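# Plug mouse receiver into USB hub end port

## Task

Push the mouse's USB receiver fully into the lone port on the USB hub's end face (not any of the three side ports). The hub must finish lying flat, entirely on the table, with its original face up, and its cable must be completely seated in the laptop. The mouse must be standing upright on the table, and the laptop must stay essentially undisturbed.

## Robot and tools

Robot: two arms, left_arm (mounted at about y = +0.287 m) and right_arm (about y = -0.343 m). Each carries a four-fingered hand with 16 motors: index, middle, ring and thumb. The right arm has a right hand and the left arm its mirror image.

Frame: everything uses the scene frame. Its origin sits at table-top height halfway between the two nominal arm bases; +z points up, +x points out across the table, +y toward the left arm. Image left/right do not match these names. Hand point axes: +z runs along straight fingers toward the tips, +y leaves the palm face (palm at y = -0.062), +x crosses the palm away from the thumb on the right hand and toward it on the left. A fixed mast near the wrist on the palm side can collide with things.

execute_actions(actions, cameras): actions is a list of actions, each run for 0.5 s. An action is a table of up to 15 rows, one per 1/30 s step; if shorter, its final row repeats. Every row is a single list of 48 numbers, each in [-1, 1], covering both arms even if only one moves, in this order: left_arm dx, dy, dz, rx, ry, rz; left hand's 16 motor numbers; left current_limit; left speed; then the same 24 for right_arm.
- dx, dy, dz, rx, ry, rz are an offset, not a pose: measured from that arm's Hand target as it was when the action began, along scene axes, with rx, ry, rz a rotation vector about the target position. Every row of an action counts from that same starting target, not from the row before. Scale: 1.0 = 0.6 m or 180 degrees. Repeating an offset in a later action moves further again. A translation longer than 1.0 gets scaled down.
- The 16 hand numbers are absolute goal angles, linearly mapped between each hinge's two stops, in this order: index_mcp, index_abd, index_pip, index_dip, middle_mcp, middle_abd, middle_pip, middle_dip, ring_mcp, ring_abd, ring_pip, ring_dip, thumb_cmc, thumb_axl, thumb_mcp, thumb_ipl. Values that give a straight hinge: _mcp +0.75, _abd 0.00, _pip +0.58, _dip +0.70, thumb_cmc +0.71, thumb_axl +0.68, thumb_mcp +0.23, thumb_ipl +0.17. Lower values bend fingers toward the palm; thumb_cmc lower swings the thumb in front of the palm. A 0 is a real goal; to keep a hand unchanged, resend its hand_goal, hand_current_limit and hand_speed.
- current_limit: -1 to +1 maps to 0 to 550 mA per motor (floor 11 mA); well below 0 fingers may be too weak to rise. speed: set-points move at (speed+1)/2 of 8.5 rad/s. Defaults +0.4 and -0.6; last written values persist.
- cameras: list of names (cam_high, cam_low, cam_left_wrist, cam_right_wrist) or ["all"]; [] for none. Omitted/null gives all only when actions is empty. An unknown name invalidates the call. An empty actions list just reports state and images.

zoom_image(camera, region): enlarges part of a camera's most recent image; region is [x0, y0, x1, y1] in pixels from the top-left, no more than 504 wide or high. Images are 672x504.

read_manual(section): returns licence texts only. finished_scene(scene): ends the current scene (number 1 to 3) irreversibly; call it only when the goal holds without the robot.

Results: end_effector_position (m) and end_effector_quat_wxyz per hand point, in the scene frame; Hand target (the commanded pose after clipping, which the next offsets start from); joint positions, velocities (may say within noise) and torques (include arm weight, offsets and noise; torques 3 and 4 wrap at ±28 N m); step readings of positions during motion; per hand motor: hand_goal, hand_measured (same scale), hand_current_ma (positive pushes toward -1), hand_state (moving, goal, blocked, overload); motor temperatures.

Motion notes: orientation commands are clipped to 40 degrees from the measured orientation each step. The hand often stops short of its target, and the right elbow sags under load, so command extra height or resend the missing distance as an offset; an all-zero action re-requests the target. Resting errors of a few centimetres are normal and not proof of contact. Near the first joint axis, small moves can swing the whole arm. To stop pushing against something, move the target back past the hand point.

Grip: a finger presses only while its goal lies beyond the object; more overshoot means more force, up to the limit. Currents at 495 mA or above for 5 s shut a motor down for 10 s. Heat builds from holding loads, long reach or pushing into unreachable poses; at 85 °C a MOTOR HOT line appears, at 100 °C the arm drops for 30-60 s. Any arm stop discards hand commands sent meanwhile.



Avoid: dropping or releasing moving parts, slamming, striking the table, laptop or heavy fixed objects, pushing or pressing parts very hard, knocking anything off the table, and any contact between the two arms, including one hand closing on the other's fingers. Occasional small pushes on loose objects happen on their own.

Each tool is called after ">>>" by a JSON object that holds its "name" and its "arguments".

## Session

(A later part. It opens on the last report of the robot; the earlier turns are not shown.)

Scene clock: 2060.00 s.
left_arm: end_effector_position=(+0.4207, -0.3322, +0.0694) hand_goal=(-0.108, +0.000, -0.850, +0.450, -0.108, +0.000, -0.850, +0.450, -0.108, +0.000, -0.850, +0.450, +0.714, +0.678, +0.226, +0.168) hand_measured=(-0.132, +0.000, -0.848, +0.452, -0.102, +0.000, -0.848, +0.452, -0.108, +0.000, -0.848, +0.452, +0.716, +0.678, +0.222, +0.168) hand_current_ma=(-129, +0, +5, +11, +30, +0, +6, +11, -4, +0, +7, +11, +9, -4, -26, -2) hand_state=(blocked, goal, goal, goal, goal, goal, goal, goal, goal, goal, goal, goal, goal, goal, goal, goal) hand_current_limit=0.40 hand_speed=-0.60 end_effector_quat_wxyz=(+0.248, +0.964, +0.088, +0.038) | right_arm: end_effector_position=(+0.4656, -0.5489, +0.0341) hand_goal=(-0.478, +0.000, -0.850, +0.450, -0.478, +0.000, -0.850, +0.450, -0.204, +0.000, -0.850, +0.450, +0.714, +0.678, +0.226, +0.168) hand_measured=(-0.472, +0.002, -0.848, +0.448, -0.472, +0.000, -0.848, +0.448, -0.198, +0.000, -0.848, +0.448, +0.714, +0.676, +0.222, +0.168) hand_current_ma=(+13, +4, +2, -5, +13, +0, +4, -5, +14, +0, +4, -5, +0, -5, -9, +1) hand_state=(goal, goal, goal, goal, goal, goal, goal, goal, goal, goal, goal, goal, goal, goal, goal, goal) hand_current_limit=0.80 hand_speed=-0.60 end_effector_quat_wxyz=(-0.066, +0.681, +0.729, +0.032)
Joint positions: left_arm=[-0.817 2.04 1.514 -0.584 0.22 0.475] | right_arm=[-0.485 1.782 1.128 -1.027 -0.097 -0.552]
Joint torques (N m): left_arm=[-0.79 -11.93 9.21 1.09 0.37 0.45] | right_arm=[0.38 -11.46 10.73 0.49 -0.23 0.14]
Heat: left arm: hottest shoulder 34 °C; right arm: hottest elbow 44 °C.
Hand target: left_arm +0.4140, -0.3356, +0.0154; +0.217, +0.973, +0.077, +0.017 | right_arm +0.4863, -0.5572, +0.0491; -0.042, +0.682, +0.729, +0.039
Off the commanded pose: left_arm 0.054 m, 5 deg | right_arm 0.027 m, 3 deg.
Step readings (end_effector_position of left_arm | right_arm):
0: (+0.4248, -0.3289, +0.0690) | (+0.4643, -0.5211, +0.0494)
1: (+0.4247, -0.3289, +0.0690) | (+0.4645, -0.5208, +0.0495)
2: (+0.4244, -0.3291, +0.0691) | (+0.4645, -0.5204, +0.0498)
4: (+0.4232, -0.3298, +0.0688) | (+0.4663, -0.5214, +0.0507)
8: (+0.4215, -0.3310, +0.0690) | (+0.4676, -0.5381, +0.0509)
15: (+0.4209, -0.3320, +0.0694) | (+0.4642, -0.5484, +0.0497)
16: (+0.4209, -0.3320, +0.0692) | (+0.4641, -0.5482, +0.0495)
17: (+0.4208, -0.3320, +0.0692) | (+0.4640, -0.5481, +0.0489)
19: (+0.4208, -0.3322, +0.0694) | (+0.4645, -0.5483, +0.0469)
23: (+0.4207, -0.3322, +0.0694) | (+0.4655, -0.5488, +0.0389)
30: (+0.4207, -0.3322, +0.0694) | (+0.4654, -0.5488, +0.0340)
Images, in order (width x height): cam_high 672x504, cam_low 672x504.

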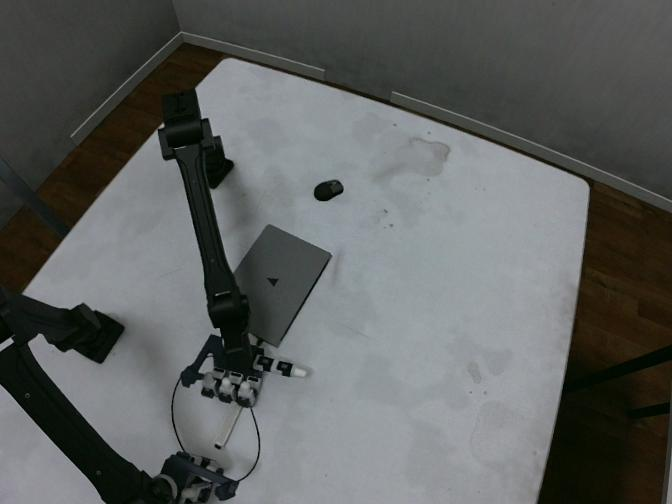

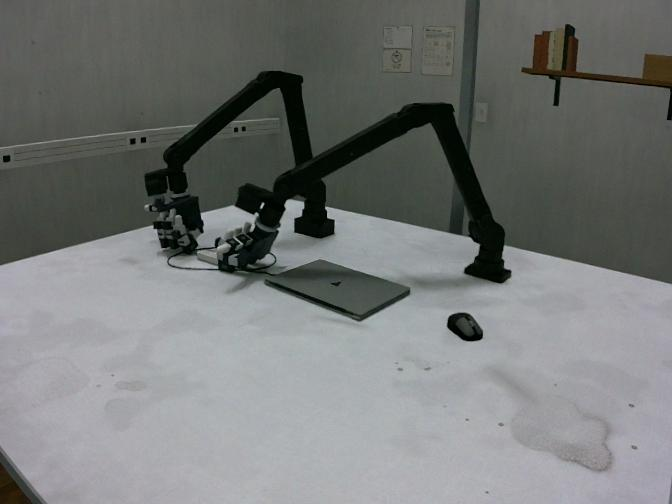

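>>> {"name": "execute_actions", "arguments": {"actions": [[[0.0,0,0,0,0,0,-0.1075,0,-0.85,0.45,-0.1075,0,-0.85,0.45,-0.1075,0,-0.85,0.45,0.714,0.678,0.226,0.168,0.4,-0.6,-0.006,0.02,-0.01,0,0,0,-0.479,0,-0.85,0.45,-0.479,0,-0.85,0.45,-0.205,0,-0.85,0.45,0.714,0.678,0.226,0.168,0.8,-0.6]],[[0.0,-0.0,0,0,0,0,-0.1075,0,-0.85,0.45,-0.1075,0,-0.85,0.45,-0.1075,0,-0.85,0.45,0.714,0.678,0.226,0.168,0.4,-0.6,0,0.02,-0.002,0,0,0,-0.479,0,-0.85,0.45,-0.479,0,-0.85,0.45,-0.205,0,-0.85,0.45,0.714,0.678,0.226,0.168,0.8,-0.6]]], "cameras": ["cam_high","cam_low"]}}

>>> {"name": "zoom_image", "arguments": {"camera": "cam_high", "region": [195, 390, 265, 470]}}

>>> {"name": "zoom_image", "arguments": {"camera": "cam_low", "region": [160, 220, 240, 280]}}

Scene clock: 2079.70 s.
left_arm: end_effector_position=(+0.4207, -0.3322, +0.0694) hand_goal=(-0.108, +0.000, -0.850, +0.450, -0.108, +0.000, -0.850, +0.450, -0.108, +0.000, -0.850, +0.450, +0.714, +0.678, +0.226, +0.168) hand_measured=(-0.132, +0.000, -0.848, +0.452, -0.102, +0.000, -0.848, +0.452, -0.108, +0.000, -0.848, +0.452, +0.716, +0.678, +0.222, +0.168) hand_current_ma=(-129, +0, +5, +11, +30, +0, +6, +11, -4, +0, +7, +11, +9, -4, -26, -2) hand_state=(blocked, goal, goal, goal, goal, goal, goal, goal, goal, goal, goal, goal, goal, goal, goal, goal) hand_current_limit=0.40 hand_speed=-0.60 end_effector_quat_wxyz=(+0.248, +0.964, +0.088, +0.038) | right_arm: end_effector_position=(+0.4817, -0.5346, +0.0360) hand_goal=(-0.478, +0.000, -0.850, +0.450, -0.478, +0.000, -0.850, +0.450, -0.204, +0.000, -0.850, +0.450, +0.714, +0.678, +0.226, +0.168) hand_measured=(-0.472, +0.002, -0.848, +0.448, -0.472, +0.000, -0.848, +0.448, -0.198, +0.000, -0.848, +0.448, +0.714, +0.676, +0.222, +0.168) hand_current_ma=(+13, +4, +2, -5, +13, +0, +4, -5, +14, +0, +4, -5, +0, -5, -9, +1) hand_state=(goal, goal, goal, goal, goal, goal, goal, goal, goal, goal, goal, goal, goal, goal, goal, goal) hand_current_limit=0.80 hand_speed=-0.60 end_effector_quat_wxyz=(-0.051, +0.679, +0.731, +0.036)
Joint positions: left_arm=[-0.817 2.04 1.514 -0.584 0.22 0.475] | right_arm=[-0.443 1.782 1.128 -0.991 -0.1 -0.514]
Joint torques (N m): left_arm=[-0.67 -11.75 9.2 1.09 0.35 0.45] | right_arm=[0.44 -12.57 6.5 0.61 -0.2 0.2]
Heat: left arm: hottest elbow 35 °C; right arm: hottest elbow 43 °C.
Hand target: left_arm +0.4140, -0.3356, +0.0154; +0.217, +0.973, +0.077, +0.017 | right_arm +0.4826, -0.5332, +0.0419; -0.042, +0.682, +0.729, +0.039
Off the commanded pose: left_arm 0.055 m, 5 deg | right_arm 0.006 m, 1 deg.
Step readings (end_effector_position of left_arm | right_arm):
0: (+0.4207, -0.3322, +0.0694) | (+0.4656, -0.5489, +0.0341)
1: (+0.4207, -0.3322, +0.0694) | (+0.4657, -0.5489, +0.0341)
2: (+0.4207, -0.3322, +0.0694) | (+0.4663, -0.5488, +0.0342)
4: (+0.4207, -0.3322, +0.0694) | (+0.4686, -0.5485, +0.0347)
8: (+0.4207, -0.3322, +0.0694) | (+0.4728, -0.5463, +0.0353)
15: (+0.4207, -0.3322, +0.0694) | (+0.4749, -0.5435, +0.0355)
16: (+0.4207, -0.3322, +0.0694) | (+0.4750, -0.5436, +0.0355)
17: (+0.4207, -0.3322, +0.0694) | (+0.4754, -0.5431, +0.0356)
19: (+0.4207, -0.3322, +0.0694) | (+0.4767, -0.5424, +0.0357)
23: (+0.4207, -0.3322, +0.0694) | (+0.4799, -0.5380, +0.0360)
30: (+0.4207, -0.3322, +0.0694) | (+0.4818, -0.5344, +0.0360)
Images, in order (width x height): cam_high 672x504, cam_low 672x504.

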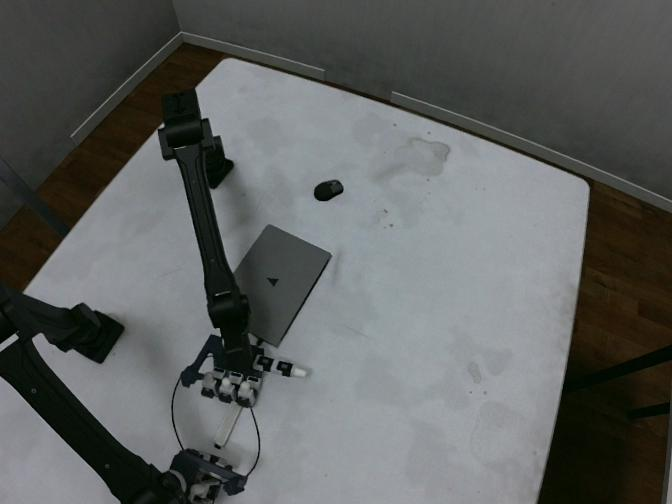

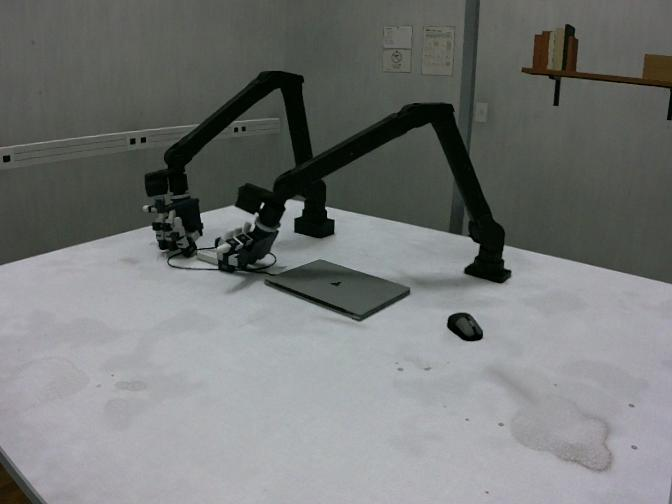

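Scaled by 6.300 from the camera's 672x504 image, which has a finer 960x720 frame.

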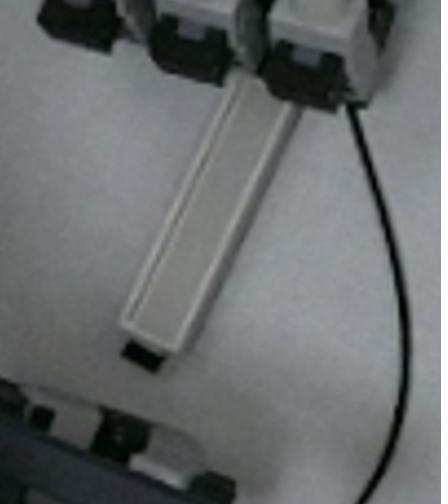

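Scaled by 6.300 from the camera's 672x504 image, which has a finer 960x720 frame.

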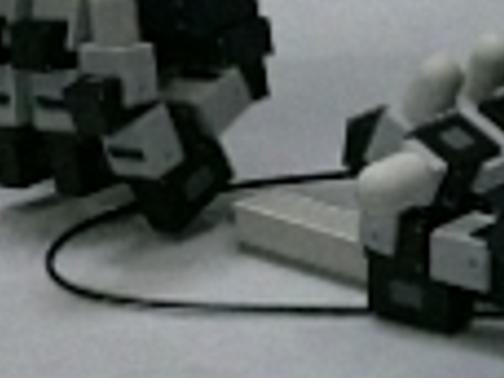

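>>> {"name": "execute_actions", "arguments": {"actions": [[[0.0,0,0,0,0,0,-0.1075,0,-0.85,0.45,-0.1075,0,-0.85,0.45,-0.1075,0,-0.85,0.45,0.714,0.678,0.226,0.168,0.4,-0.6,-0.045,0.0,-0.015,0,0,0,-0.479,0,-0.85,0.45,-0.479,0,-0.85,0.45,-0.205,0,-0.85,0.45,0.714,0.678,0.226,0.168,0.8,-0.6]],[[0.0,-0.0,0,0,0,0,-0.1075,0,-0.85,0.45,-0.1075,0,-0.85,0.45,-0.1075,0,-0.85,0.45,0.714,0.678,0.226,0.168,0.4,-0.6,0.008,0.01,0,0,0,0,-0.479,0,-0.85,0.45,-0.479,0,-0.85,0.45,-0.205,0,-0.85,0.45,0.714,0.678,0.226,0.168,0.8,-0.6]]], "cameras": ["cam_high","cam_low"]}}

>>> {"name": "zoom_image", "arguments": {"camera": "cam_high", "region": [195, 390, 265, 470]}}

>>> {"name": "zoom_image", "arguments": {"camera": "cam_low", "region": [160, 220, 240, 280]}}

Scene clock: 2088.73 s.
left_arm: end_effector_position=(+0.4207, -0.3322, +0.0694) hand_goal=(-0.108, +0.000, -0.850, +0.450, -0.108, +0.000, -0.850, +0.450, -0.108, +0.000, -0.850, +0.450, +0.714, +0.678, +0.226, +0.168) hand_measured=(-0.132, +0.000, -0.848, +0.452, -0.102, +0.000, -0.848, +0.452, -0.108, +0.000, -0.848, +0.452, +0.716, +0.678, +0.222, +0.168) hand_current_ma=(-129, +0, +5, +11, +30, +0, +6, +11, -4, +0, +7, +11, +9, -4, -26, -2) hand_state=(blocked, goal, goal, goal, goal, goal, goal, goal, goal, goal, goal, goal, goal, goal, goal, goal) hand_current_limit=0.40 hand_speed=-0.60 end_effector_quat_wxyz=(+0.248, +0.964, +0.088, +0.038) | right_arm: end_effector_position=(+0.4582, -0.5294, +0.0300) hand_goal=(-0.478, +0.000, -0.850, +0.450, -0.478, +0.000, -0.850, +0.450, -0.204, +0.000, -0.850, +0.450, +0.714, +0.678, +0.226, +0.168) hand_measured=(-0.472, +0.002, -0.848, +0.448, -0.472, +0.000, -0.848, +0.448, -0.214, +0.000, -0.848, +0.448, +0.714, +0.676, +0.222, +0.168) hand_current_ma=(+14, +4, +2, -5, +14, +0, +4, -5, -24, +0, +4, -5, +0, -5, -9, +1) hand_state=(goal, goal, goal, goal, goal, goal, goal, goal, goal, goal, goal, goal, goal, goal, goal, goal) hand_current_limit=0.80 hand_speed=-0.60 end_effector_quat_wxyz=(-0.050, +0.682, +0.728, +0.038)
Joint positions: left_arm=[-0.817 2.04 1.514 -0.584 0.22 0.475] | right_arm=[-0.454 1.741 1.047 -0.949 -0.102 -0.517]
Joint torques (N m): left_arm=[-0.73 -11.93 9.17 1.1 0.36 0.46] | right_arm=[0.62 -11.4 6.57 0.68 -0.06 0.14]
Heat: left arm: hottest elbow 35 °C; right arm: hottest elbow 42 °C.
Hand target: left_arm +0.4140, -0.3356, +0.0154; +0.217, +0.973, +0.077, +0.017 | right_arm +0.4605, -0.5271, +0.0330; -0.042, +0.682, +0.729, +0.039
Off the commanded pose: left_arm 0.055 m, 5 deg | right_arm 0.004 m, 1 deg.
Step readings (end_effector_position of left_arm | right_arm):
0: (+0.4207, -0.3322, +0.0694) | (+0.4817, -0.5347, +0.0360)
1: (+0.4207, -0.3322, +0.0694) | (+0.4813, -0.5345, +0.0355)
2: (+0.4207, -0.3322, +0.0694) | (+0.4805, -0.5341, +0.0349)
4: (+0.4207, -0.3322, +0.0694) | (+0.4743, -0.5319, +0.0319)
8: (+0.4207, -0.3322, +0.0694) | (+0.4611, -0.5287, +0.0302)
15: (+0.4207, -0.3322, +0.0694) | (+0.4580, -0.5301, +0.0300)
16: (+0.4207, -0.3322, +0.0694) | (+0.4580, -0.5301, +0.0300)
17: (+0.4207, -0.3322, +0.0694) | (+0.4580, -0.5301, +0.0300)
19: (+0.4207, -0.3322, +0.0694) | (+0.4580, -0.5301, +0.0300)
23: (+0.4207, -0.3322, +0.0694) | (+0.4580, -0.5301, +0.0300)
30: (+0.4207, -0.3322, +0.0694) | (+0.4582, -0.5294, +0.0300)
Images, in order (width x height): cam_high 672x504, cam_low 672x504.

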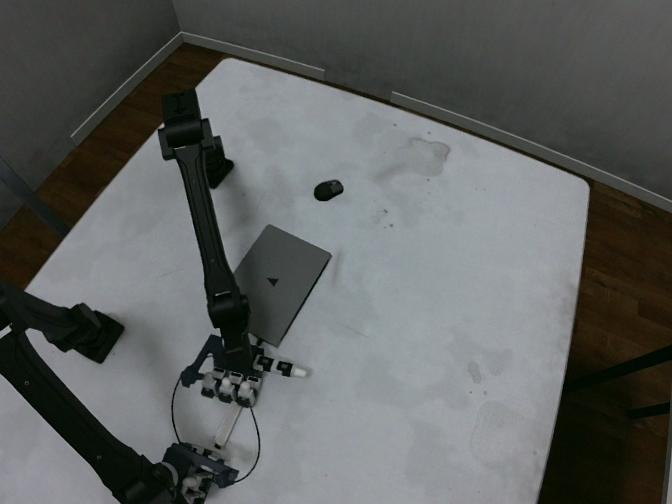

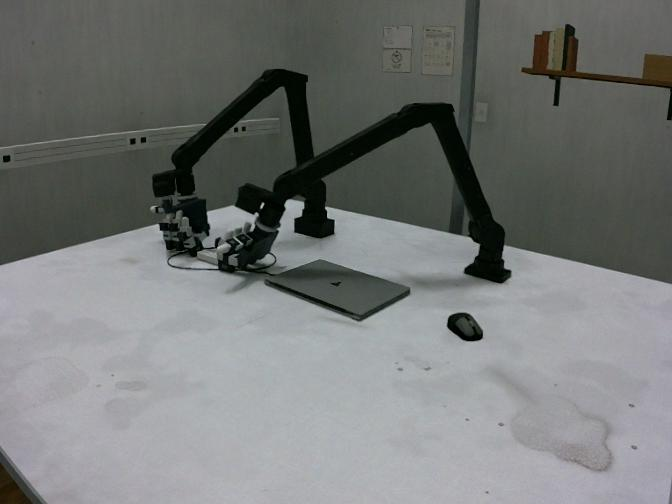

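Scaled by 6.300 from the camera's 672x504 image, which has a finer 960x720 frame.

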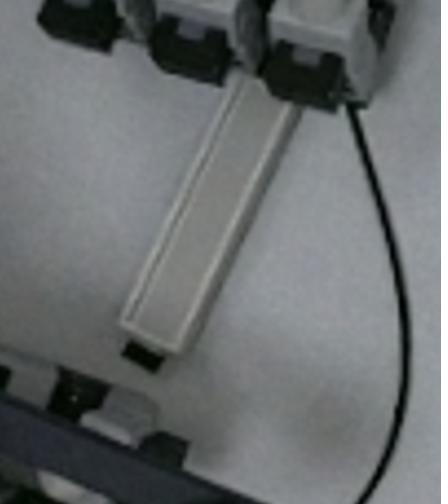

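Scaled by 6.300 from the camera's 672x504 image, which has a finer 960x720 frame.

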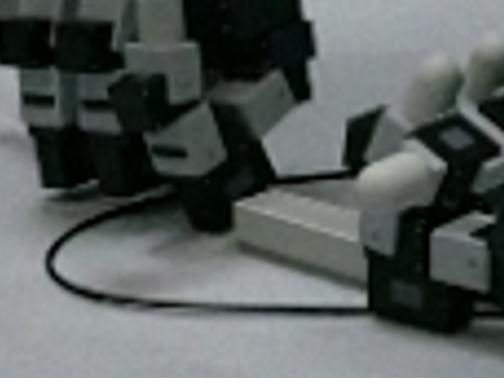

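>>> {"name": "execute_actions", "arguments": {"actions": [[[0.0,0,0,0,0,0,-0.1075,0,-0.85,0.45,-0.1075,0,-0.85,0.45,-0.1075,0,-0.85,0.45,0.714,0.678,0.226,0.168,0.4,-0.6,0.004,0.025,0,0,0,0,-0.479,0,-0.85,0.45,-0.479,0,-0.85,0.45,-0.205,0,-0.85,0.45,0.714,0.678,0.226,0.168,0.8,-0.6]],[[0.0,-0.0,0,0,0,0,-0.1075,0,-0.85,0.45,-0.1075,0,-0.85,0.45,-0.1075,0,-0.85,0.45,0.714,0.678,0.226,0.168,0.4,-0.6,0.0,0.02,0,0,0,0,-0.479,0,-0.85,0.45,-0.479,0,-0.85,0.45,-0.205,0,-0.85,0.45,0.714,0.678,0.226,0.168,0.8,-0.6]]], "cameras": ["cam_high","cam_low"]}}

>>> {"name": "zoom_image", "arguments": {"camera": "cam_high", "region": [195, 390, 265, 470]}}

>>> {"name": "zoom_image", "arguments": {"camera": "cam_low", "region": [160, 220, 240, 280]}}

Scene clock: 2107.73 s.
left_arm: end_effector_position=(+0.4206, -0.3323, +0.0694) hand_goal=(-0.108, +0.000, -0.850, +0.450, -0.108, +0.000, -0.850, +0.450, -0.108, +0.000, -0.850, +0.450, +0.714, +0.678, +0.226, +0.168) hand_measured=(-0.132, +0.000, -0.848, +0.452, -0.102, +0.000, -0.848, +0.452, -0.110, +0.000, -0.848, +0.452, +0.716, +0.678, +0.222, +0.168) hand_current_ma=(-129, +0, +5, +11, +34, +0, +6, +11, -13, +0, +7, +11, +9, -4, -26, -2) hand_state=(blocked, goal, goal, goal, goal, goal, goal, goal, goal, goal, goal, goal, goal, goal, goal, goal) hand_current_limit=0.40 hand_speed=-0.60 end_effector_quat_wxyz=(+0.248, +0.964, +0.087, +0.038) | right_arm: end_effector_position=(+0.4643, -0.5158, +0.0321) hand_goal=(-0.478, +0.000, -0.850, +0.450, -0.478, +0.000, -0.850, +0.450, -0.204, +0.000, -0.850, +0.450, +0.714, +0.678, +0.226, +0.168) hand_measured=(-0.472, +0.002, -0.848, +0.448, -0.472, +0.000, -0.848, +0.448, -0.208, +0.000, -0.848, +0.448, +0.714, +0.676, +0.222, +0.168) hand_current_ma=(+14, +4, +2, -5, +14, +0, +4, -5, -10, +0, +4, -5, +0, -5, -9, +1) hand_state=(goal, goal, goal, goal, goal, goal, goal, goal, goal, goal, goal, goal, goal, goal, goal, goal) hand_current_limit=0.80 hand_speed=-0.60 end_effector_quat_wxyz=(-0.039, +0.691, +0.721, +0.037)
Joint positions: left_arm=[-0.817 2.04 1.514 -0.584 0.22 0.476] | right_arm=[-0.412 1.726 1.029 -0.921 -0.096 -0.451]
Joint torques (N m): left_arm=[-0.73 -11.87 9.22 1.1 0.34 0.45] | right_arm=[1.79 -11.52 5.79 0.27 -0.44 0.05]
Heat: left arm: hottest elbow 35 °C; right arm: hottest elbow 42 °C.
Hand target: left_arm +0.4139, -0.3356, +0.0154; +0.217, +0.973, +0.077, +0.017 | right_arm +0.4629, -0.5001, +0.0330; -0.042, +0.682, +0.729, +0.040
Off the commanded pose: left_arm 0.055 m, 5 deg | right_arm 0.016 m, 1 deg.
Step readings (end_effector_position of left_arm | right_arm):
0: (+0.4207, -0.3322, +0.0694) | (+0.4582, -0.5294, +0.0300)
1: (+0.4207, -0.3322, +0.0694) | (+0.4582, -0.5294, +0.0300)
2: (+0.4207, -0.3322, +0.0694) | (+0.4586, -0.5289, +0.0302)
4: (+0.4207, -0.3322, +0.0694) | (+0.4599, -0.5268, +0.0307)
8: (+0.4207, -0.3322, +0.0694) | (+0.4624, -0.5185, +0.0309)
15: (+0.4206, -0.3323, +0.0694) | (+0.4640, -0.5171, +0.0313)
16: (+0.4206, -0.3323, +0.0694) | (+0.4641, -0.5170, +0.0315)
17: (+0.4206, -0.3323, +0.0694) | (+0.4638, -0.5165, +0.0313)
19: (+0.4206, -0.3323, +0.0694) | (+0.4636, -0.5164, +0.0316)
23: (+0.4206, -0.3323, +0.0694) | (+0.4638, -0.5160, +0.0321)
30: (+0.4206, -0.3323, +0.0694) | (+0.4646, -0.5156, +0.0323)
Images, in order (width x height): cam_high 672x504, cam_low 672x504.

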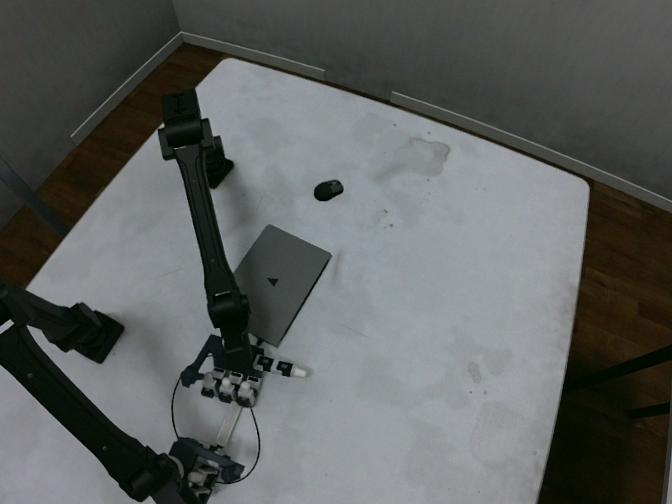

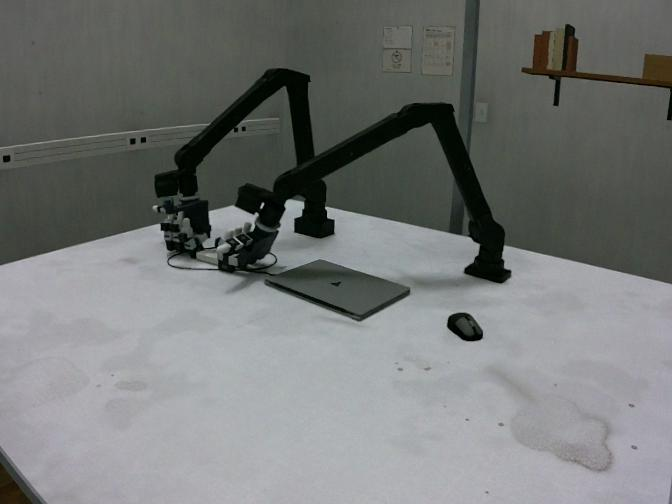

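Scaled by 6.300 from the camera's 672x504 image, which has a finer 960x720 frame.

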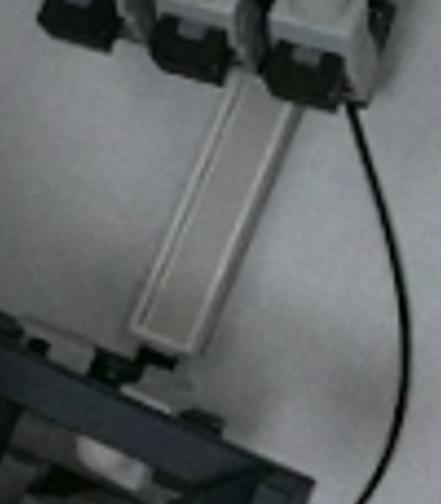

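Scaled by 6.300 from the camera's 672x504 image, which has a finer 960x720 frame.

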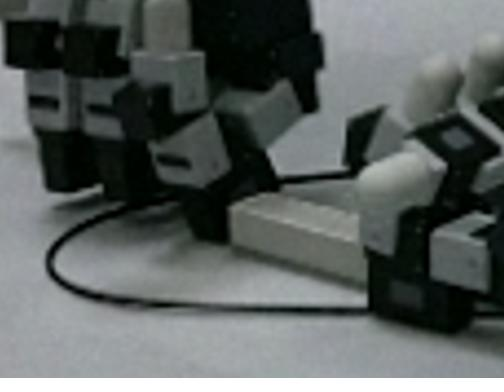

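>>> {"name": "execute_actions", "arguments": {"actions": [[[0.0,0,0,0,0,0,-0.1075,0,-0.85,0.45,-0.1075,0,-0.85,0.45,-0.1075,0,-0.85,0.45,0.714,0.678,0.226,0.168,0.4,-0.6,-0.004,0.03,-0.008,0.01,0,0,-0.479,0,-0.85,0.45,-0.479,0,-0.85,0.45,-0.205,0,-0.85,0.45,0.714,0.678,0.226,0.168,0.8,-0.6]],[[0.0,-0.0,0,0,0,0,-0.1075,0,-0.85,0.45,-0.1075,0,-0.85,0.45,-0.1075,0,-0.85,0.45,0.714,0.678,0.226,0.168,0.4,-0.6,-0.003,0.03,-0.005,0.01,0,0,-0.479,0,-0.85,0.45,-0.479,0,-0.85,0.45,-0.205,0,-0.85,0.45,0.714,0.678,0.226,0.168,0.8,-0.6]]], "cameras": ["cam_high","cam_low"]}}

>>> {"name": "zoom_image", "arguments": {"camera": "cam_high", "region": [195, 390, 265, 470]}}

>>> {"name": "zoom_image", "arguments": {"camera": "cam_low", "region": [160, 220, 240, 280]}}

Scene clock: 2118.17 s.
left_arm: end_effector_position=(+0.4231, -0.3294, +0.0688) hand_goal=(-0.108, +0.000, -0.850, +0.450, -0.108, +0.000, -0.850, +0.450, -0.108, +0.000, -0.850, +0.450, +0.714, +0.678, +0.226, +0.168) hand_measured=(-0.134, +0.000, -0.848, +0.452, -0.100, +0.000, -0.848, +0.452, -0.112, +0.000, -0.848, +0.452, +0.716, +0.678, +0.222, +0.168) hand_current_ma=(-143, +0, +5, +11, +40, +0, +6, +11, -26, +0, +7, +11, +9, -4, -26, -2) hand_state=(blocked, goal, goal, goal, goal, goal, goal, goal, goal, goal, goal, goal, goal, goal, goal, goal) hand_current_limit=0.40 hand_speed=-0.60 end_effector_quat_wxyz=(+0.246, +0.964, +0.088, +0.037) | right_arm: end_effector_position=(+0.4633, -0.5114, +0.0307) hand_goal=(-0.478, +0.000, -0.850, +0.450, -0.478, +0.000, -0.850, +0.450, -0.204, +0.000, -0.850, +0.450, +0.714, +0.678, +0.226, +0.168) hand_measured=(-0.472, +0.002, -0.848, +0.448, -0.472, +0.000, -0.848, +0.448, -0.214, +0.000, -0.848, +0.448, +0.714, +0.676, +0.222, +0.168) hand_current_ma=(+14, +4, +2, -5, +14, +0, +4, -5, -25, +0, +4, -5, +0, -5, -9, +1) hand_state=(goal, goal, goal, goal, goal, goal, goal, goal, goal, goal, goal, goal, goal, goal, goal, goal) hand_current_limit=0.80 hand_speed=-0.60 end_effector_quat_wxyz=(-0.035, +0.712, +0.699, +0.052)
Joint positions: left_arm=[-0.811 2.04 1.514 -0.589 0.222 0.479] | right_arm=[-0.402 1.713 1 -0.883 -0.122 -0.38]
Joint torques (N m): left_arm=[-1.26 -11.69 9.16 1.28 0.26 0.41] | right_arm=[4.66 -11.11 4.55 -0.44 -1.89 -0.27]
Heat: left arm: hottest elbow 36 °C; right arm: hottest elbow 41 °C.
Hand target: left_arm +0.4140, -0.3357, +0.0154; +0.218, +0.973, +0.077, +0.017 | right_arm +0.4587, -0.4642, +0.0251; -0.064, +0.680, +0.728, +0.062
Off the commanded pose: left_arm 0.055 m, 4 deg | right_arm 0.048 m, 6 deg.
Step readings (end_effector_position of left_arm | right_arm):
0: (+0.4206, -0.3323, +0.0694) | (+0.4643, -0.5158, +0.0321)
1: (+0.4206, -0.3323, +0.0694) | (+0.4644, -0.5156, +0.0321)
2: (+0.4206, -0.3323, +0.0694) | (+0.4641, -0.5149, +0.0317)
4: (+0.4208, -0.3321, +0.0694) | (+0.4640, -0.5137, +0.0316)
8: (+0.4216, -0.3315, +0.0695) | (+0.4639, -0.5131, +0.0316)
15: (+0.4217, -0.3314, +0.0695) | (+0.4636, -0.5135, +0.0317)
16: (+0.4217, -0.3314, +0.0695) | (+0.4636, -0.5132, +0.0316)
17: (+0.4217, -0.3314, +0.0695) | (+0.4638, -0.5128, +0.0316)
19: (+0.4223, -0.3307, +0.0693) | (+0.4638, -0.5120, +0.0312)
23: (+0.4230, -0.3296, +0.0689) | (+0.4636, -0.5111, +0.0310)
30: (+0.4231, -0.3294, +0.0688) | (+0.4635, -0.5113, +0.0309)
Images, in order (width x height): cam_high 672x504, cam_low 672x504.

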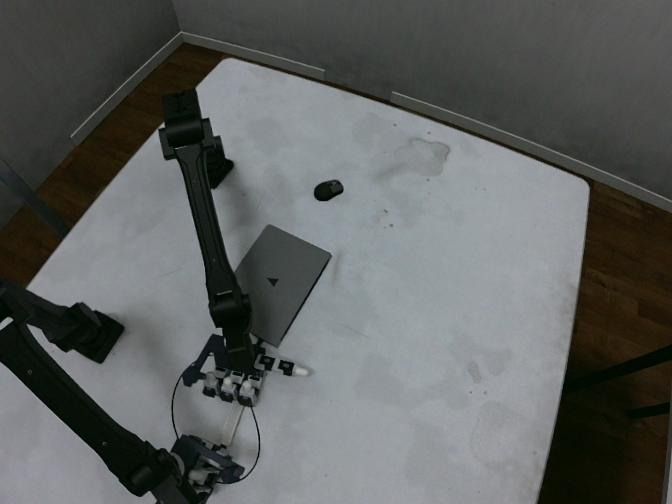

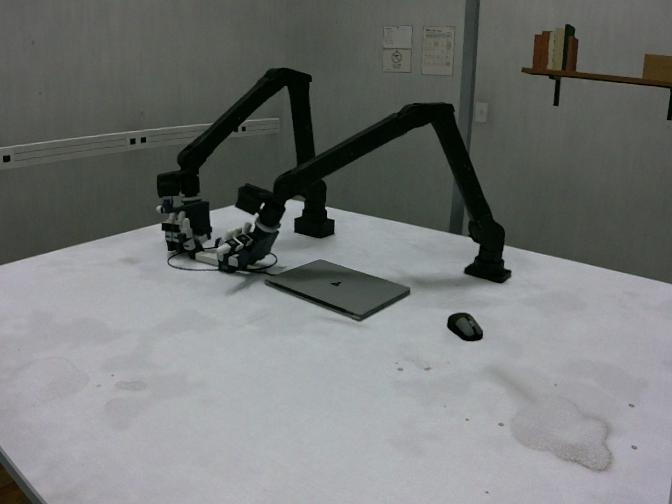

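Scaled by 6.300 from the camera's 672x504 image, which has a finer 960x720 frame.

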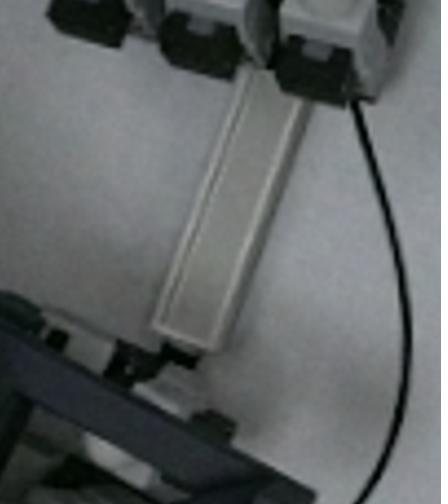

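Scaled by 6.300 from the camera's 672x504 image, which has a finer 960x720 frame.

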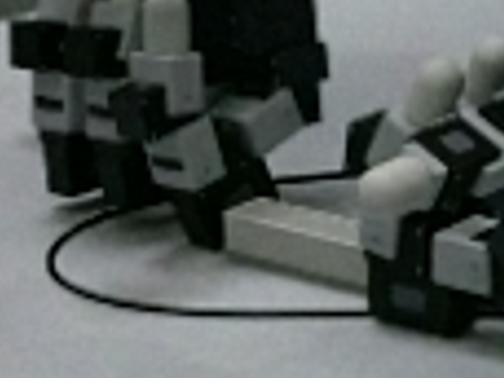

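>>> {"name": "execute_actions", "arguments": {"actions": [[[0.0,-0.025,0,0,0,0.01,-0.1075,0,-0.85,0.45,-0.1075,0,-0.85,0.45,-0.1075,0,-0.85,0.45,0.714,0.678,0.226,0.168,0.4,-0.6,-0.002,0.01,0,0.01,0,0.044,-0.479,0,-0.85,0.45,-0.479,0,-0.85,0.45,-0.205,0,-0.85,0.45,0.714,0.678,0.226,0.168,0.8,-0.6]],[[0.0,-0.0,0,0,0,0,-0.1075,0,-0.85,0.45,-0.1075,0,-0.85,0.45,-0.1075,0,-0.85,0.45,0.714,0.678,0.226,0.168,0.4,-0.6,-0.003,0.03,-0.003,0.01,0,0,-0.479,0,-0.85,0.45,-0.479,0,-0.85,0.45,-0.205,0,-0.85,0.45,0.714,0.678,0.226,0.168,0.8,-0.6]]], "cameras": ["cam_high","cam_low"]}}

>>> {"name": "zoom_image", "arguments": {"camera": "cam_high", "region": [195, 390, 265, 470]}}

>>> {"name": "zoom_image", "arguments": {"camera": "cam_low", "region": [160, 220, 240, 280]}}

Scene clock: 2137.67 s.
left_arm: end_effector_position=(+0.4257, -0.3269, +0.0675) hand_goal=(-0.108, +0.000, -0.850, +0.450, -0.108, +0.000, -0.850, +0.450, -0.108, +0.000, -0.850, +0.450, +0.714, +0.678, +0.226, +0.168) hand_measured=(-0.144, +0.000, -0.848, +0.452, -0.108, +0.000, -0.848, +0.452, -0.116, +0.000, -0.848, +0.452, +0.716, +0.678, +0.222, +0.168) hand_current_ma=(-188, +0, +5, +11, +3, +0, +6, +11, -42, +0, +7, +11, +11, -4, -27, -2) hand_state=(blocked, goal, goal, goal, goal, goal, goal, goal, goal, goal, goal, goal, goal, goal, goal, goal) hand_current_limit=0.40 hand_speed=-0.60 end_effector_quat_wxyz=(+0.239, +0.965, +0.100, +0.037) | right_arm: end_effector_position=(+0.4645, -0.5014, +0.0327) hand_goal=(-0.478, +0.000, -0.850, +0.450, -0.478, +0.000, -0.850, +0.450, -0.204, +0.000, -0.850, +0.450, +0.714, +0.678, +0.226, +0.168) hand_measured=(-0.472, +0.002, -0.848, +0.448, -0.472, +0.000, -0.848, +0.448, -0.212, +0.000, -0.848, +0.448, +0.714, +0.676, +0.222, +0.168) hand_current_ma=(+15, +4, +2, -5, +14, +0, +4, -5, -22, +0, +4, -5, +0, -5, -10, +1) hand_state=(goal, goal, goal, goal, goal, goal, goal, goal, goal, goal, goal, goal, goal, goal, goal, goal) hand_current_limit=0.80 hand_speed=-0.60 end_effector_quat_wxyz=(-0.039, +0.674, +0.734, +0.065)
Joint positions: left_arm=[-0.812 2.04 1.518 -0.603 0.208 0.46] | right_arm=[-0.411 1.713 1 -0.889 -0.149 -0.492]
Joint torques (N m): left_arm=[-3.25 -10.58 11.07 1.8 -0.13 0.1] | right_arm=[5.07 -10.34 4.96 -1.54 -2.83 -0.6]
Heat: left arm: hottest elbow 36 °C; right arm: hottest elbow 40 °C.
Hand target: left_arm +0.4140, -0.3507, +0.0155; +0.217, +0.971, +0.093, +0.020 | right_arm +0.4557, -0.4402, +0.0233; -0.088, +0.626, +0.771, +0.081
Off the commanded pose: left_arm 0.058 m, 3 deg | right_arm 0.063 m, 9 deg.
Step readings (end_effector_position of left_arm | right_arm):
0: (+0.4231, -0.3294, +0.0688) | (+0.4633, -0.5115, +0.0307)
1: (+0.4231, -0.3294, +0.0688) | (+0.4634, -0.5113, +0.0308)
2: (+0.4232, -0.3293, +0.0687) | (+0.4636, -0.5108, +0.0308)
4: (+0.4238, -0.3287, +0.0685) | (+0.4641, -0.5090, +0.0311)
8: (+0.4248, -0.3283, +0.0687) | (+0.4642, -0.5053, +0.0319)
15: (+0.4253, -0.3278, +0.0683) | (+0.4637, -0.5033, +0.0321)
16: (+0.4253, -0.3278, +0.0683) | (+0.4637, -0.5033, +0.0321)
17: (+0.4254, -0.3277, +0.0683) | (+0.4638, -0.5030, +0.0322)
19: (+0.4254, -0.3275, +0.0680) | (+0.4642, -0.5022, +0.0324)
23: (+0.4256, -0.3270, +0.0676) | (+0.4645, -0.5016, +0.0326)
30: (+0.4257, -0.3269, +0.0675) | (+0.4645, -0.5014, +0.0327)
Images, in order (width x height): cam_high 672x504, cam_low 672x504.

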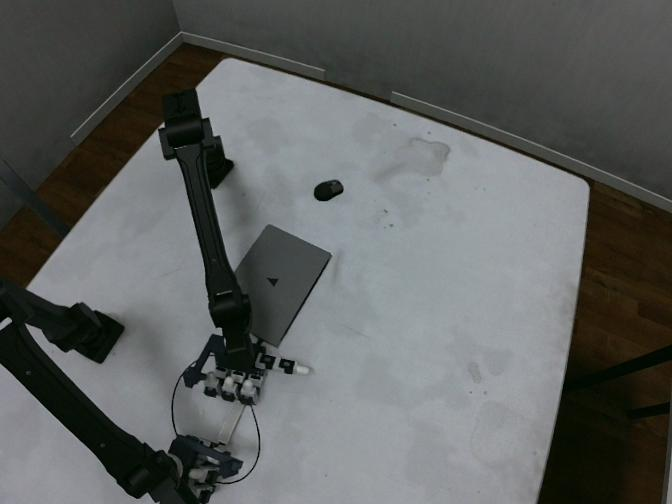

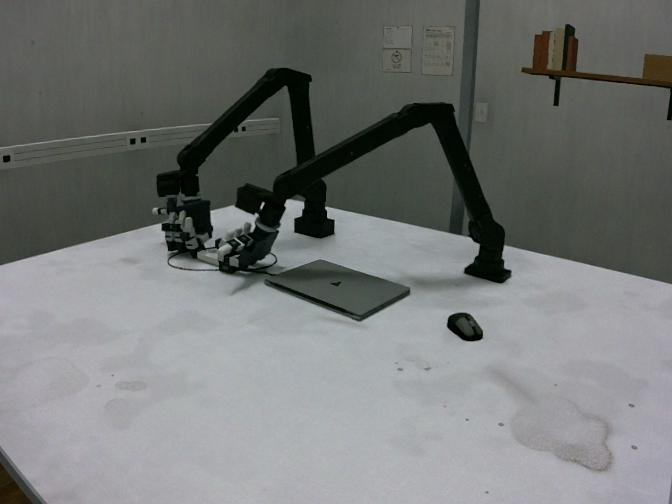

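Scaled by 6.300 from the camera's 672x504 image, which has a finer 960x720 frame.

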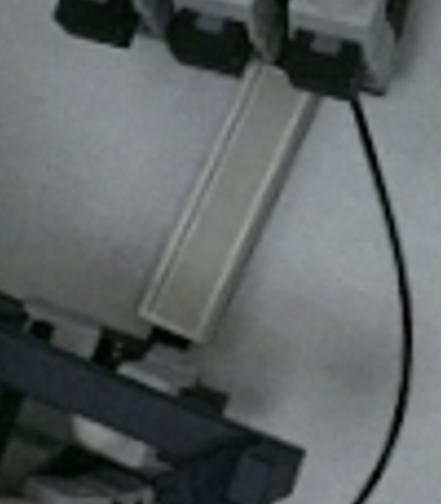

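Scaled by 6.300 from the camera's 672x504 image, which has a finer 960x720 frame.

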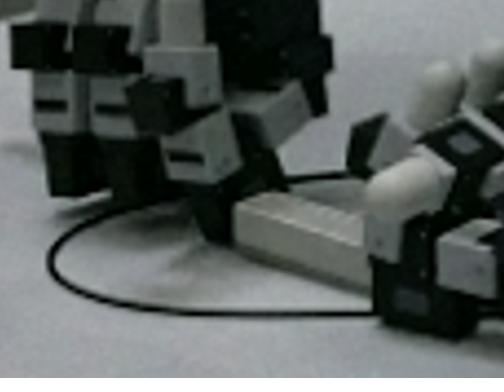

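>>> {"name": "execute_actions", "arguments": {"actions": [[[0.0,0.02,0,0,0,0,-0.1075,0,-0.85,0.45,-0.1075,0,-0.85,0.45,-0.1075,0,-0.85,0.45,0.714,0.678,0.226,0.168,0.4,-0.6,0,-0.08,0,0,0,0,-0.479,0,-0.85,0.45,-0.479,0,-0.85,0.45,-0.205,0,-0.85,0.45,0.714,0.678,0.226,0.168,0.8,-0.6]],[[0.0,-0.0,0,0,0,0,-0.1075,0,-0.85,0.45,-0.1075,0,-0.85,0.45,-0.1075,0,-0.85,0.45,0.714,0.678,0.226,0.168,0.4,-0.6,0,-0.08,0,0,0,0,-0.479,0,-0.85,0.45,-0.479,0,-0.85,0.45,-0.205,0,-0.85,0.45,0.714,0.678,0.226,0.168,0.8,-0.6]]], "cameras": ["cam_high","cam_low"]}}

>>> {"name": "zoom_image", "arguments": {"camera": "cam_high", "region": [205, 425, 240, 455]}}

>>> {"name": "zoom_image", "arguments": {"camera": "cam_low", "region": [180, 240, 220, 270]}}

Scene clock: 2149.30 s.
left_arm: end_effector_position=(+0.4254, -0.3286, +0.0685) hand_goal=(-0.108, +0.000, -0.850, +0.450, -0.108, +0.000, -0.850, +0.450, -0.108, +0.000, -0.850, +0.450, +0.714, +0.678, +0.226, +0.168) hand_measured=(-0.140, +0.000, -0.848, +0.452, -0.104, +0.000, -0.848, +0.452, -0.114, +0.000, -0.848, +0.452, +0.716, +0.678, +0.222, +0.168) hand_current_ma=(-171, +0, +5, +11, +22, +0, +6, +11, -30, +0, +7, +11, +11, -4, -27, -2) hand_state=(blocked, goal, goal, goal, goal, goal, goal, goal, goal, goal, goal, goal, goal, goal, goal, goal) hand_current_limit=0.40 hand_speed=-0.60 end_effector_quat_wxyz=(+0.242, +0.964, +0.099, +0.039) | right_arm: end_effector_position=(+0.4484, -0.5283, +0.0266) hand_goal=(-0.478, +0.000, -0.850, +0.450, -0.478, +0.000, -0.850, +0.450, -0.204, +0.000, -0.850, +0.450, +0.714, +0.678, +0.226, +0.168) hand_measured=(-0.488, +0.002, -0.848, +0.448, -0.472, +0.000, -0.848, +0.448, -0.198, +0.000, -0.848, +0.448, +0.714, +0.676, +0.222, +0.168) hand_current_ma=(-23, +4, +2, -5, +15, +0, +4, -5, +12, +0, +4, -5, +0, -5, -10, +1) hand_state=(goal, goal, goal, goal, goal, goal, goal, goal, goal, goal, goal, goal, goal, goal, goal, goal) hand_current_limit=0.80 hand_speed=-0.60 end_effector_quat_wxyz=(-0.087, +0.627, +0.769, +0.083)
Joint positions: left_arm=[-0.813 2.041 1.518 -0.596 0.209 0.46] | right_arm=[-0.526 1.778 1.075 -1.014 -0.192 -0.736]
Joint torques (N m): left_arm=[-1.79 -12.04 8.83 1.92 0.05 0.23] | right_arm=[-0.44 -9.05 9.85 -0.21 -0.1 -0.06]
Heat: left arm: hottest elbow 36 °C; right arm: hottest elbow 39 °C.
Hand target: left_arm +0.4140, -0.3387, +0.0155; +0.217, +0.971, +0.093, +0.020 | right_arm +0.4557, -0.5362, +0.0234; -0.088, +0.626, +0.771, +0.081
Off the commanded pose: left_arm 0.055 m, 4 deg | right_arm 0.011 m, 0 deg.
Step readings (end_effector_position of left_arm | right_arm):
0: (+0.4257, -0.3269, +0.0675) | (+0.4645, -0.5014, +0.0327)
1: (+0.4257, -0.3269, +0.0675) | (+0.4645, -0.5016, +0.0327)
2: (+0.4257, -0.3269, +0.0675) | (+0.4641, -0.5026, +0.0328)
4: (+0.4257, -0.3269, +0.0675) | (+0.4615, -0.5044, +0.0323)
8: (+0.4257, -0.3269, +0.0675) | (+0.4510, -0.5067, +0.0253)
15: (+0.4257, -0.3269, +0.0675) | (+0.4499, -0.5053, +0.0256)
16: (+0.4257, -0.3269, +0.0675) | (+0.4502, -0.5057, +0.0259)
17: (+0.4257, -0.3269, +0.0675) | (+0.4499, -0.5069, +0.0258)
19: (+0.4260, -0.3273, +0.0680) | (+0.4498, -0.5109, +0.0262)
23: (+0.4254, -0.3286, +0.0685) | (+0.4490, -0.5217, +0.0263)
30: (+0.4254, -0.3286, +0.0685) | (+0.4485, -0.5288, +0.0267)
Images, in order (width x height): cam_high 672x504, cam_low 672x504.

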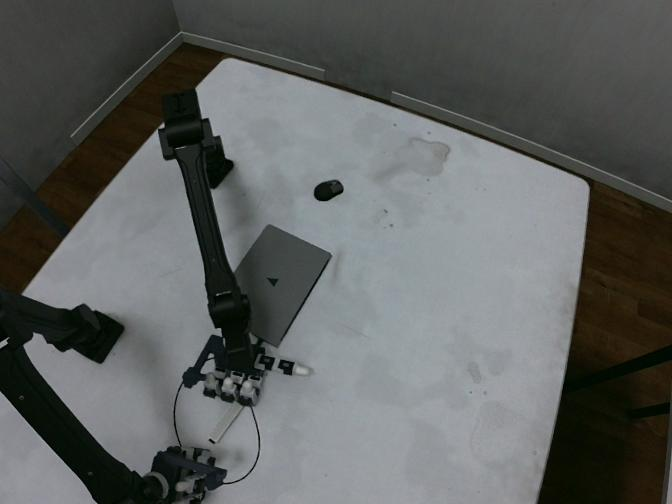

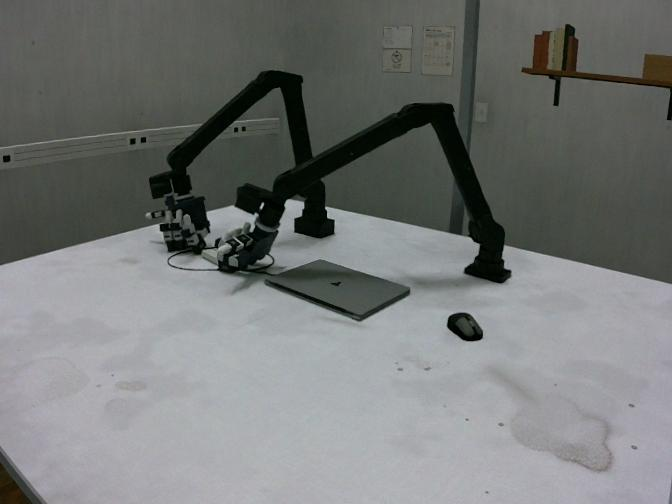

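Scaled by 14.400 from the camera's 672x504 image, which has a finer 960x720 frame.

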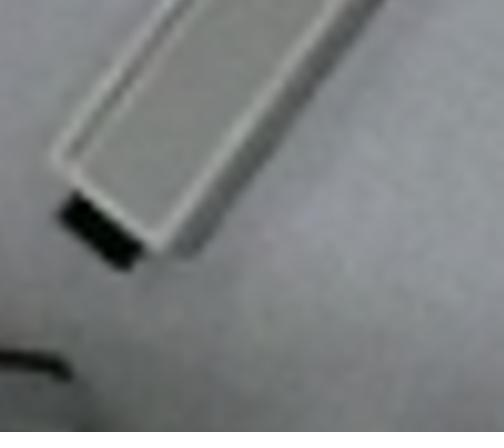

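Scaled by 12.600 from the camera's 672x504 image, which has a finer 960x720 frame.

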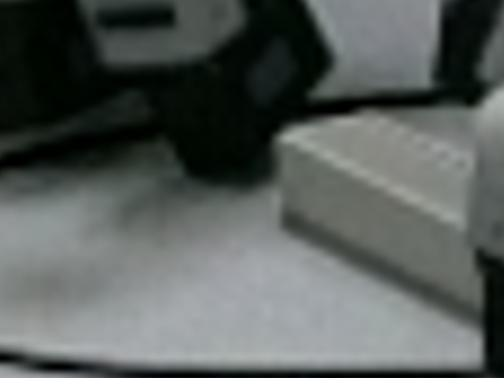

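>>> {"name": "execute_actions", "arguments": {"actions": [[[-0.005,0.02,0.06,0,0,0,-0.1075,0,-0.85,0.45,-0.1075,0,-0.85,0.45,-0.1075,0,-0.85,0.45,0.714,0.678,0.226,0.168,0.4,-0.6,0,0,0.05,0,0,0,-0.479,0,-0.85,0.45,-0.479,0,-0.85,0.45,-0.205,0,-0.85,0.45,0.714,0.678,0.226,0.168,0.8,-0.6]],[[-0.005,0.03,0.06,0,0,0,-0.1075,0,-0.85,0.45,-0.1075,0,-0.85,0.45,-0.1075,0,-0.85,0.45,0.714,0.678,0.226,0.168,0.4,-0.6,0,-0.0,0.05,0,0,0,-0.479,0,-0.85,0.45,-0.479,0,-0.85,0.45,-0.205,0,-0.85,0.45,0.714,0.678,0.226,0.168,0.8,-0.6]],[[0,0.03,0.1,0,0,0,-0.1075,0,-0.85,0.45,-0.1075,0,-0.85,0.45,-0.1075,0,-0.85,0.45,0.714,0.678,0.226,0.168,0.4,-0.6,0,-0.0,0.1,0,0,0,-0.479,0,-0.85,0.45,-0.479,0,-0.85,0.45,-0.205,0,-0.85,0.45,0.714,0.678,0.226,0.168,0.8,-0.6]],[[-0.05,0.1,0.05,0,0,0,-0.1075,0,-0.85,0.45,-0.1075,0,-0.85,0.45,-0.1075,0,-0.85,0.45,0.714,0.678,0.226,0.168,0.4,-0.6,0.05,0.1,0.05,0,0,0,-0.479,0,-0.85,0.45,-0.479,0,-0.85,0.45,-0.205,0,-0.85,0.45,0.714,0.678,0.226,0.168,0.8,-0.6]]], "cameras": ["all"]}}

>>> {"name": "zoom_image", "arguments": {"camera": "cam_high", "region": [205, 425, 240, 455]}}

>>> {"name": "zoom_image", "arguments": {"camera": "cam_low", "region": [180, 240, 220, 270]}}

Scene clock: 2173.40 s.
left_arm: end_effector_position=(+0.3772, -0.2338, +0.1677) hand_goal=(-0.108, +0.000, -0.850, +0.450, -0.108, +0.000, -0.850, +0.450, -0.108, +0.000, -0.850, +0.450, +0.714, +0.678, +0.226, +0.168) hand_measured=(-0.102, +0.000, -0.848, +0.452, -0.102, +0.000, -0.848, +0.452, -0.102, +0.000, -0.848, +0.452, +0.716, +0.678, +0.222, +0.168) hand_current_ma=(+35, +0, +5, +11, +32, +0, +6, +11, +29, +0, +7, +11, +12, -4, -27, -2) hand_state=(goal, goal, goal, goal, goal, goal, goal, goal, goal, goal, goal, goal, goal, goal, goal, goal) hand_current_limit=0.40 hand_speed=-0.60 end_effector_quat_wxyz=(+0.214, +0.972, +0.097, +0.017) | right_arm: end_effector_position=(+0.4669, -0.4643, +0.1456) hand_goal=(-0.478, +0.000, -0.850, +0.450, -0.478, +0.000, -0.850, +0.450, -0.204, +0.000, -0.850, +0.450, +0.714, +0.678, +0.226, +0.168) hand_measured=(-0.472, +0.002, -0.848, +0.448, -0.472, +0.000, -0.848, +0.448, -0.198, +0.000, -0.848, +0.448, +0.714, +0.676, +0.222, +0.168) hand_current_ma=(+15, +4, +2, -5, +15, +0, +4, -5, +14, +0, +4, -5, +0, -5, -10, +1) hand_state=(goal, goal, goal, goal, goal, goal, goal, goal, goal, goal, goal, goal, goal, goal, goal, goal) hand_current_limit=0.80 hand_speed=-0.60 end_effector_quat_wxyz=(-0.117, +0.620, +0.772, +0.074)
Joint positions: left_arm=[-0.761 1.708 1.339 -0.835 0.233 0.521] | right_arm=[-0.381 1.617 1.231 -1.367 -0.211 -0.611]
Joint torques (N m): left_arm=[0.44 -14.74 9.06 0.94 0.39 0.38] | right_arm=[-0.26 -11.11 13.38 -0.31 -0.16 0.17]
Heat: left arm: hottest elbow 35 °C; right arm: hottest elbow 42 °C.
Hand target: left_arm +0.3781, -0.2307, +0.1776; +0.217, +0.971, +0.093, +0.020 | right_arm +0.4858, -0.4760, +0.1734; -0.088, +0.626, +0.771, +0.081
Off the commanded pose: left_arm 0.010 m, 1 deg | right_arm 0.036 m, 3 deg.
Step readings (end_effector_position of left_arm | right_arm):
0: (+0.4254, -0.3286, +0.0685) | (+0.4484, -0.5284, +0.0266)
1: (+0.4254, -0.3286, +0.0685) | (+0.4481, -0.5282, +0.0265)
2: (+0.4254, -0.3286, +0.0686) | (+0.4473, -0.5277, +0.0268)
4: (+0.4250, -0.3284, +0.0683) | (+0.4446, -0.5262, +0.0272)
8: (+0.4243, -0.3277, +0.0677) | (+0.4387, -0.5228, +0.0275)
15: (+0.4236, -0.3268, +0.0681) | (+0.4357, -0.5213, +0.0280)
16: (+0.4235, -0.3267, +0.0685) | (+0.4354, -0.5211, +0.0281)
17: (+0.4228, -0.3260, +0.0689) | (+0.4346, -0.5207, +0.0290)
19: (+0.4194, -0.3225, +0.0698) | (+0.4323, -0.5194, +0.0329)
23: (+0.4118, -0.3146, +0.0715) | (+0.4329, -0.5198, +0.0483)
30: (+0.4091, -0.3118, +0.0719) | (+0.4390, -0.5233, +0.0629)
31: (+0.4089, -0.3116, +0.0721) | (+0.4384, -0.5229, +0.0628)
32: (+0.4077, -0.3105, +0.0725) | (+0.4367, -0.5220, +0.0638)
34: (+0.4044, -0.3042, +0.0755) | (+0.4324, -0.5195, +0.0697)
38: (+0.4004, -0.2967, +0.0972) | (+0.4324, -0.5195, +0.0960)
45: (+0.4016, -0.2918, +0.1314) | (+0.4424, -0.5253, +0.1264)
46: (+0.4017, -0.2913, +0.1321) | (+0.4421, -0.5248, +0.1263)
47: (+0.4011, -0.2887, +0.1312) | (+0.4419, -0.5231, +0.1262)
49: (+0.3930, -0.2758, +0.1287) | (+0.4433, -0.5128, +0.1265)
53: (+0.3772, -0.2455, +0.1330) | (+0.4554, -0.4770, +0.1328)
60: (+0.3789, -0.2348, +0.1677) | (+0.4677, -0.4601, +0.1455)
camera_calibration:
cam_left_wrist: T_world_to_cam=[[-0.862312, 0.441372, -0.248213, 0.43728], [0.300646, 0.840675, 0.450419, -0.0417251], [0.407469, 0.313777, -0.857621, 0.189941], [0, 0, 0, 1]] pos_world=[0.31222, -0.217525, 0.29023]
cam_right_wrist: T_world_to_cam=[[0.775346, -0.595255, -0.210975, -0.578491], [-0.390133, -0.714155, 0.581188, -0.280806], [-0.496624, -0.368313, -0.785946, 0.297848], [0, 0, 0, 1]] pos_world=[0.486898, -0.435187, 0.275246]

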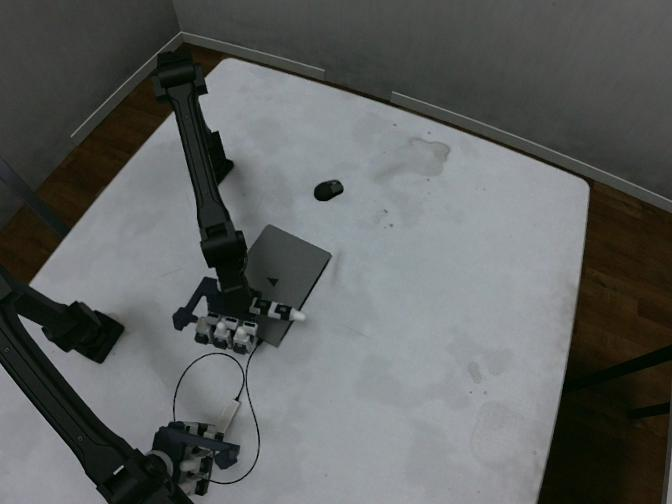

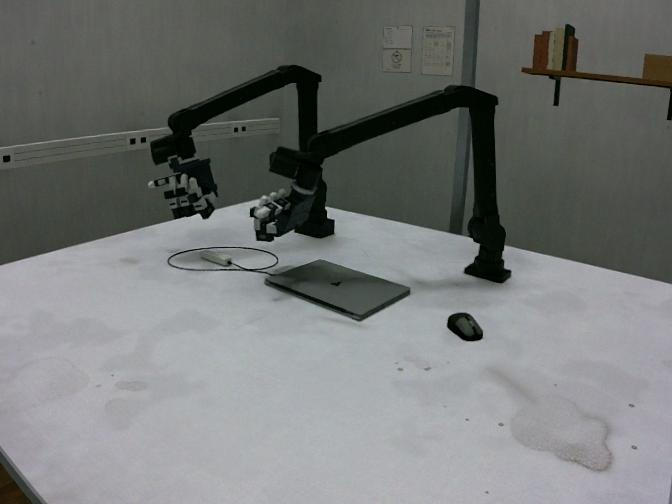

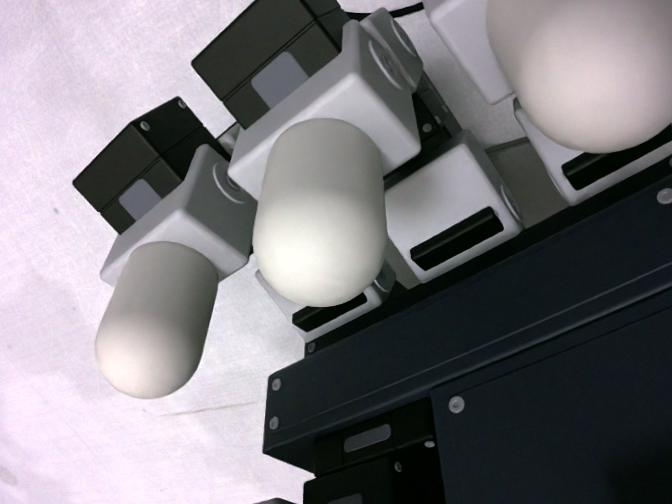

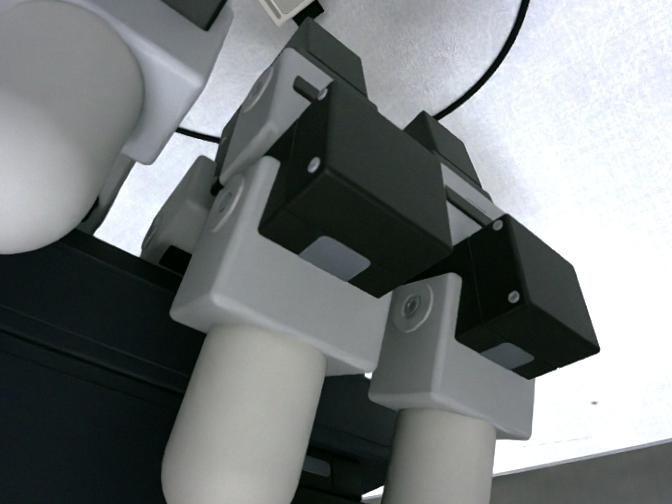

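Scaled by 14.400 from the camera's 672x504 image, which has a finer 960x720 frame.

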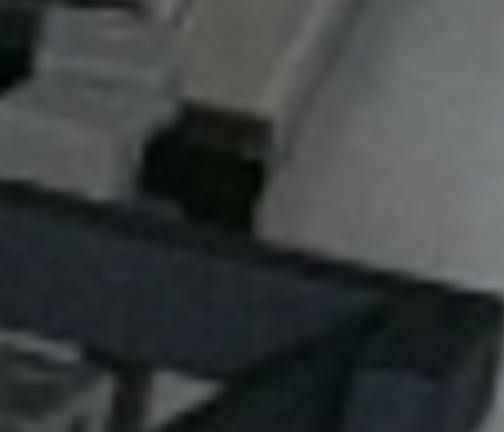

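Scaled by 12.600 from the camera's 672x504 image, which has a finer 960x720 frame.

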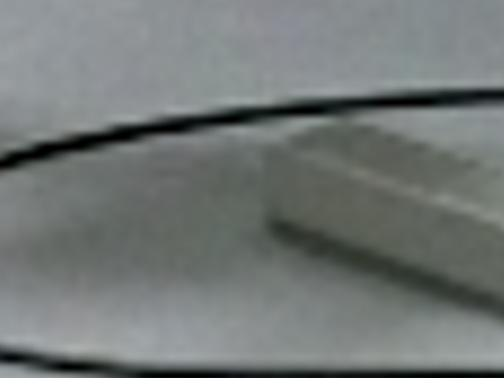

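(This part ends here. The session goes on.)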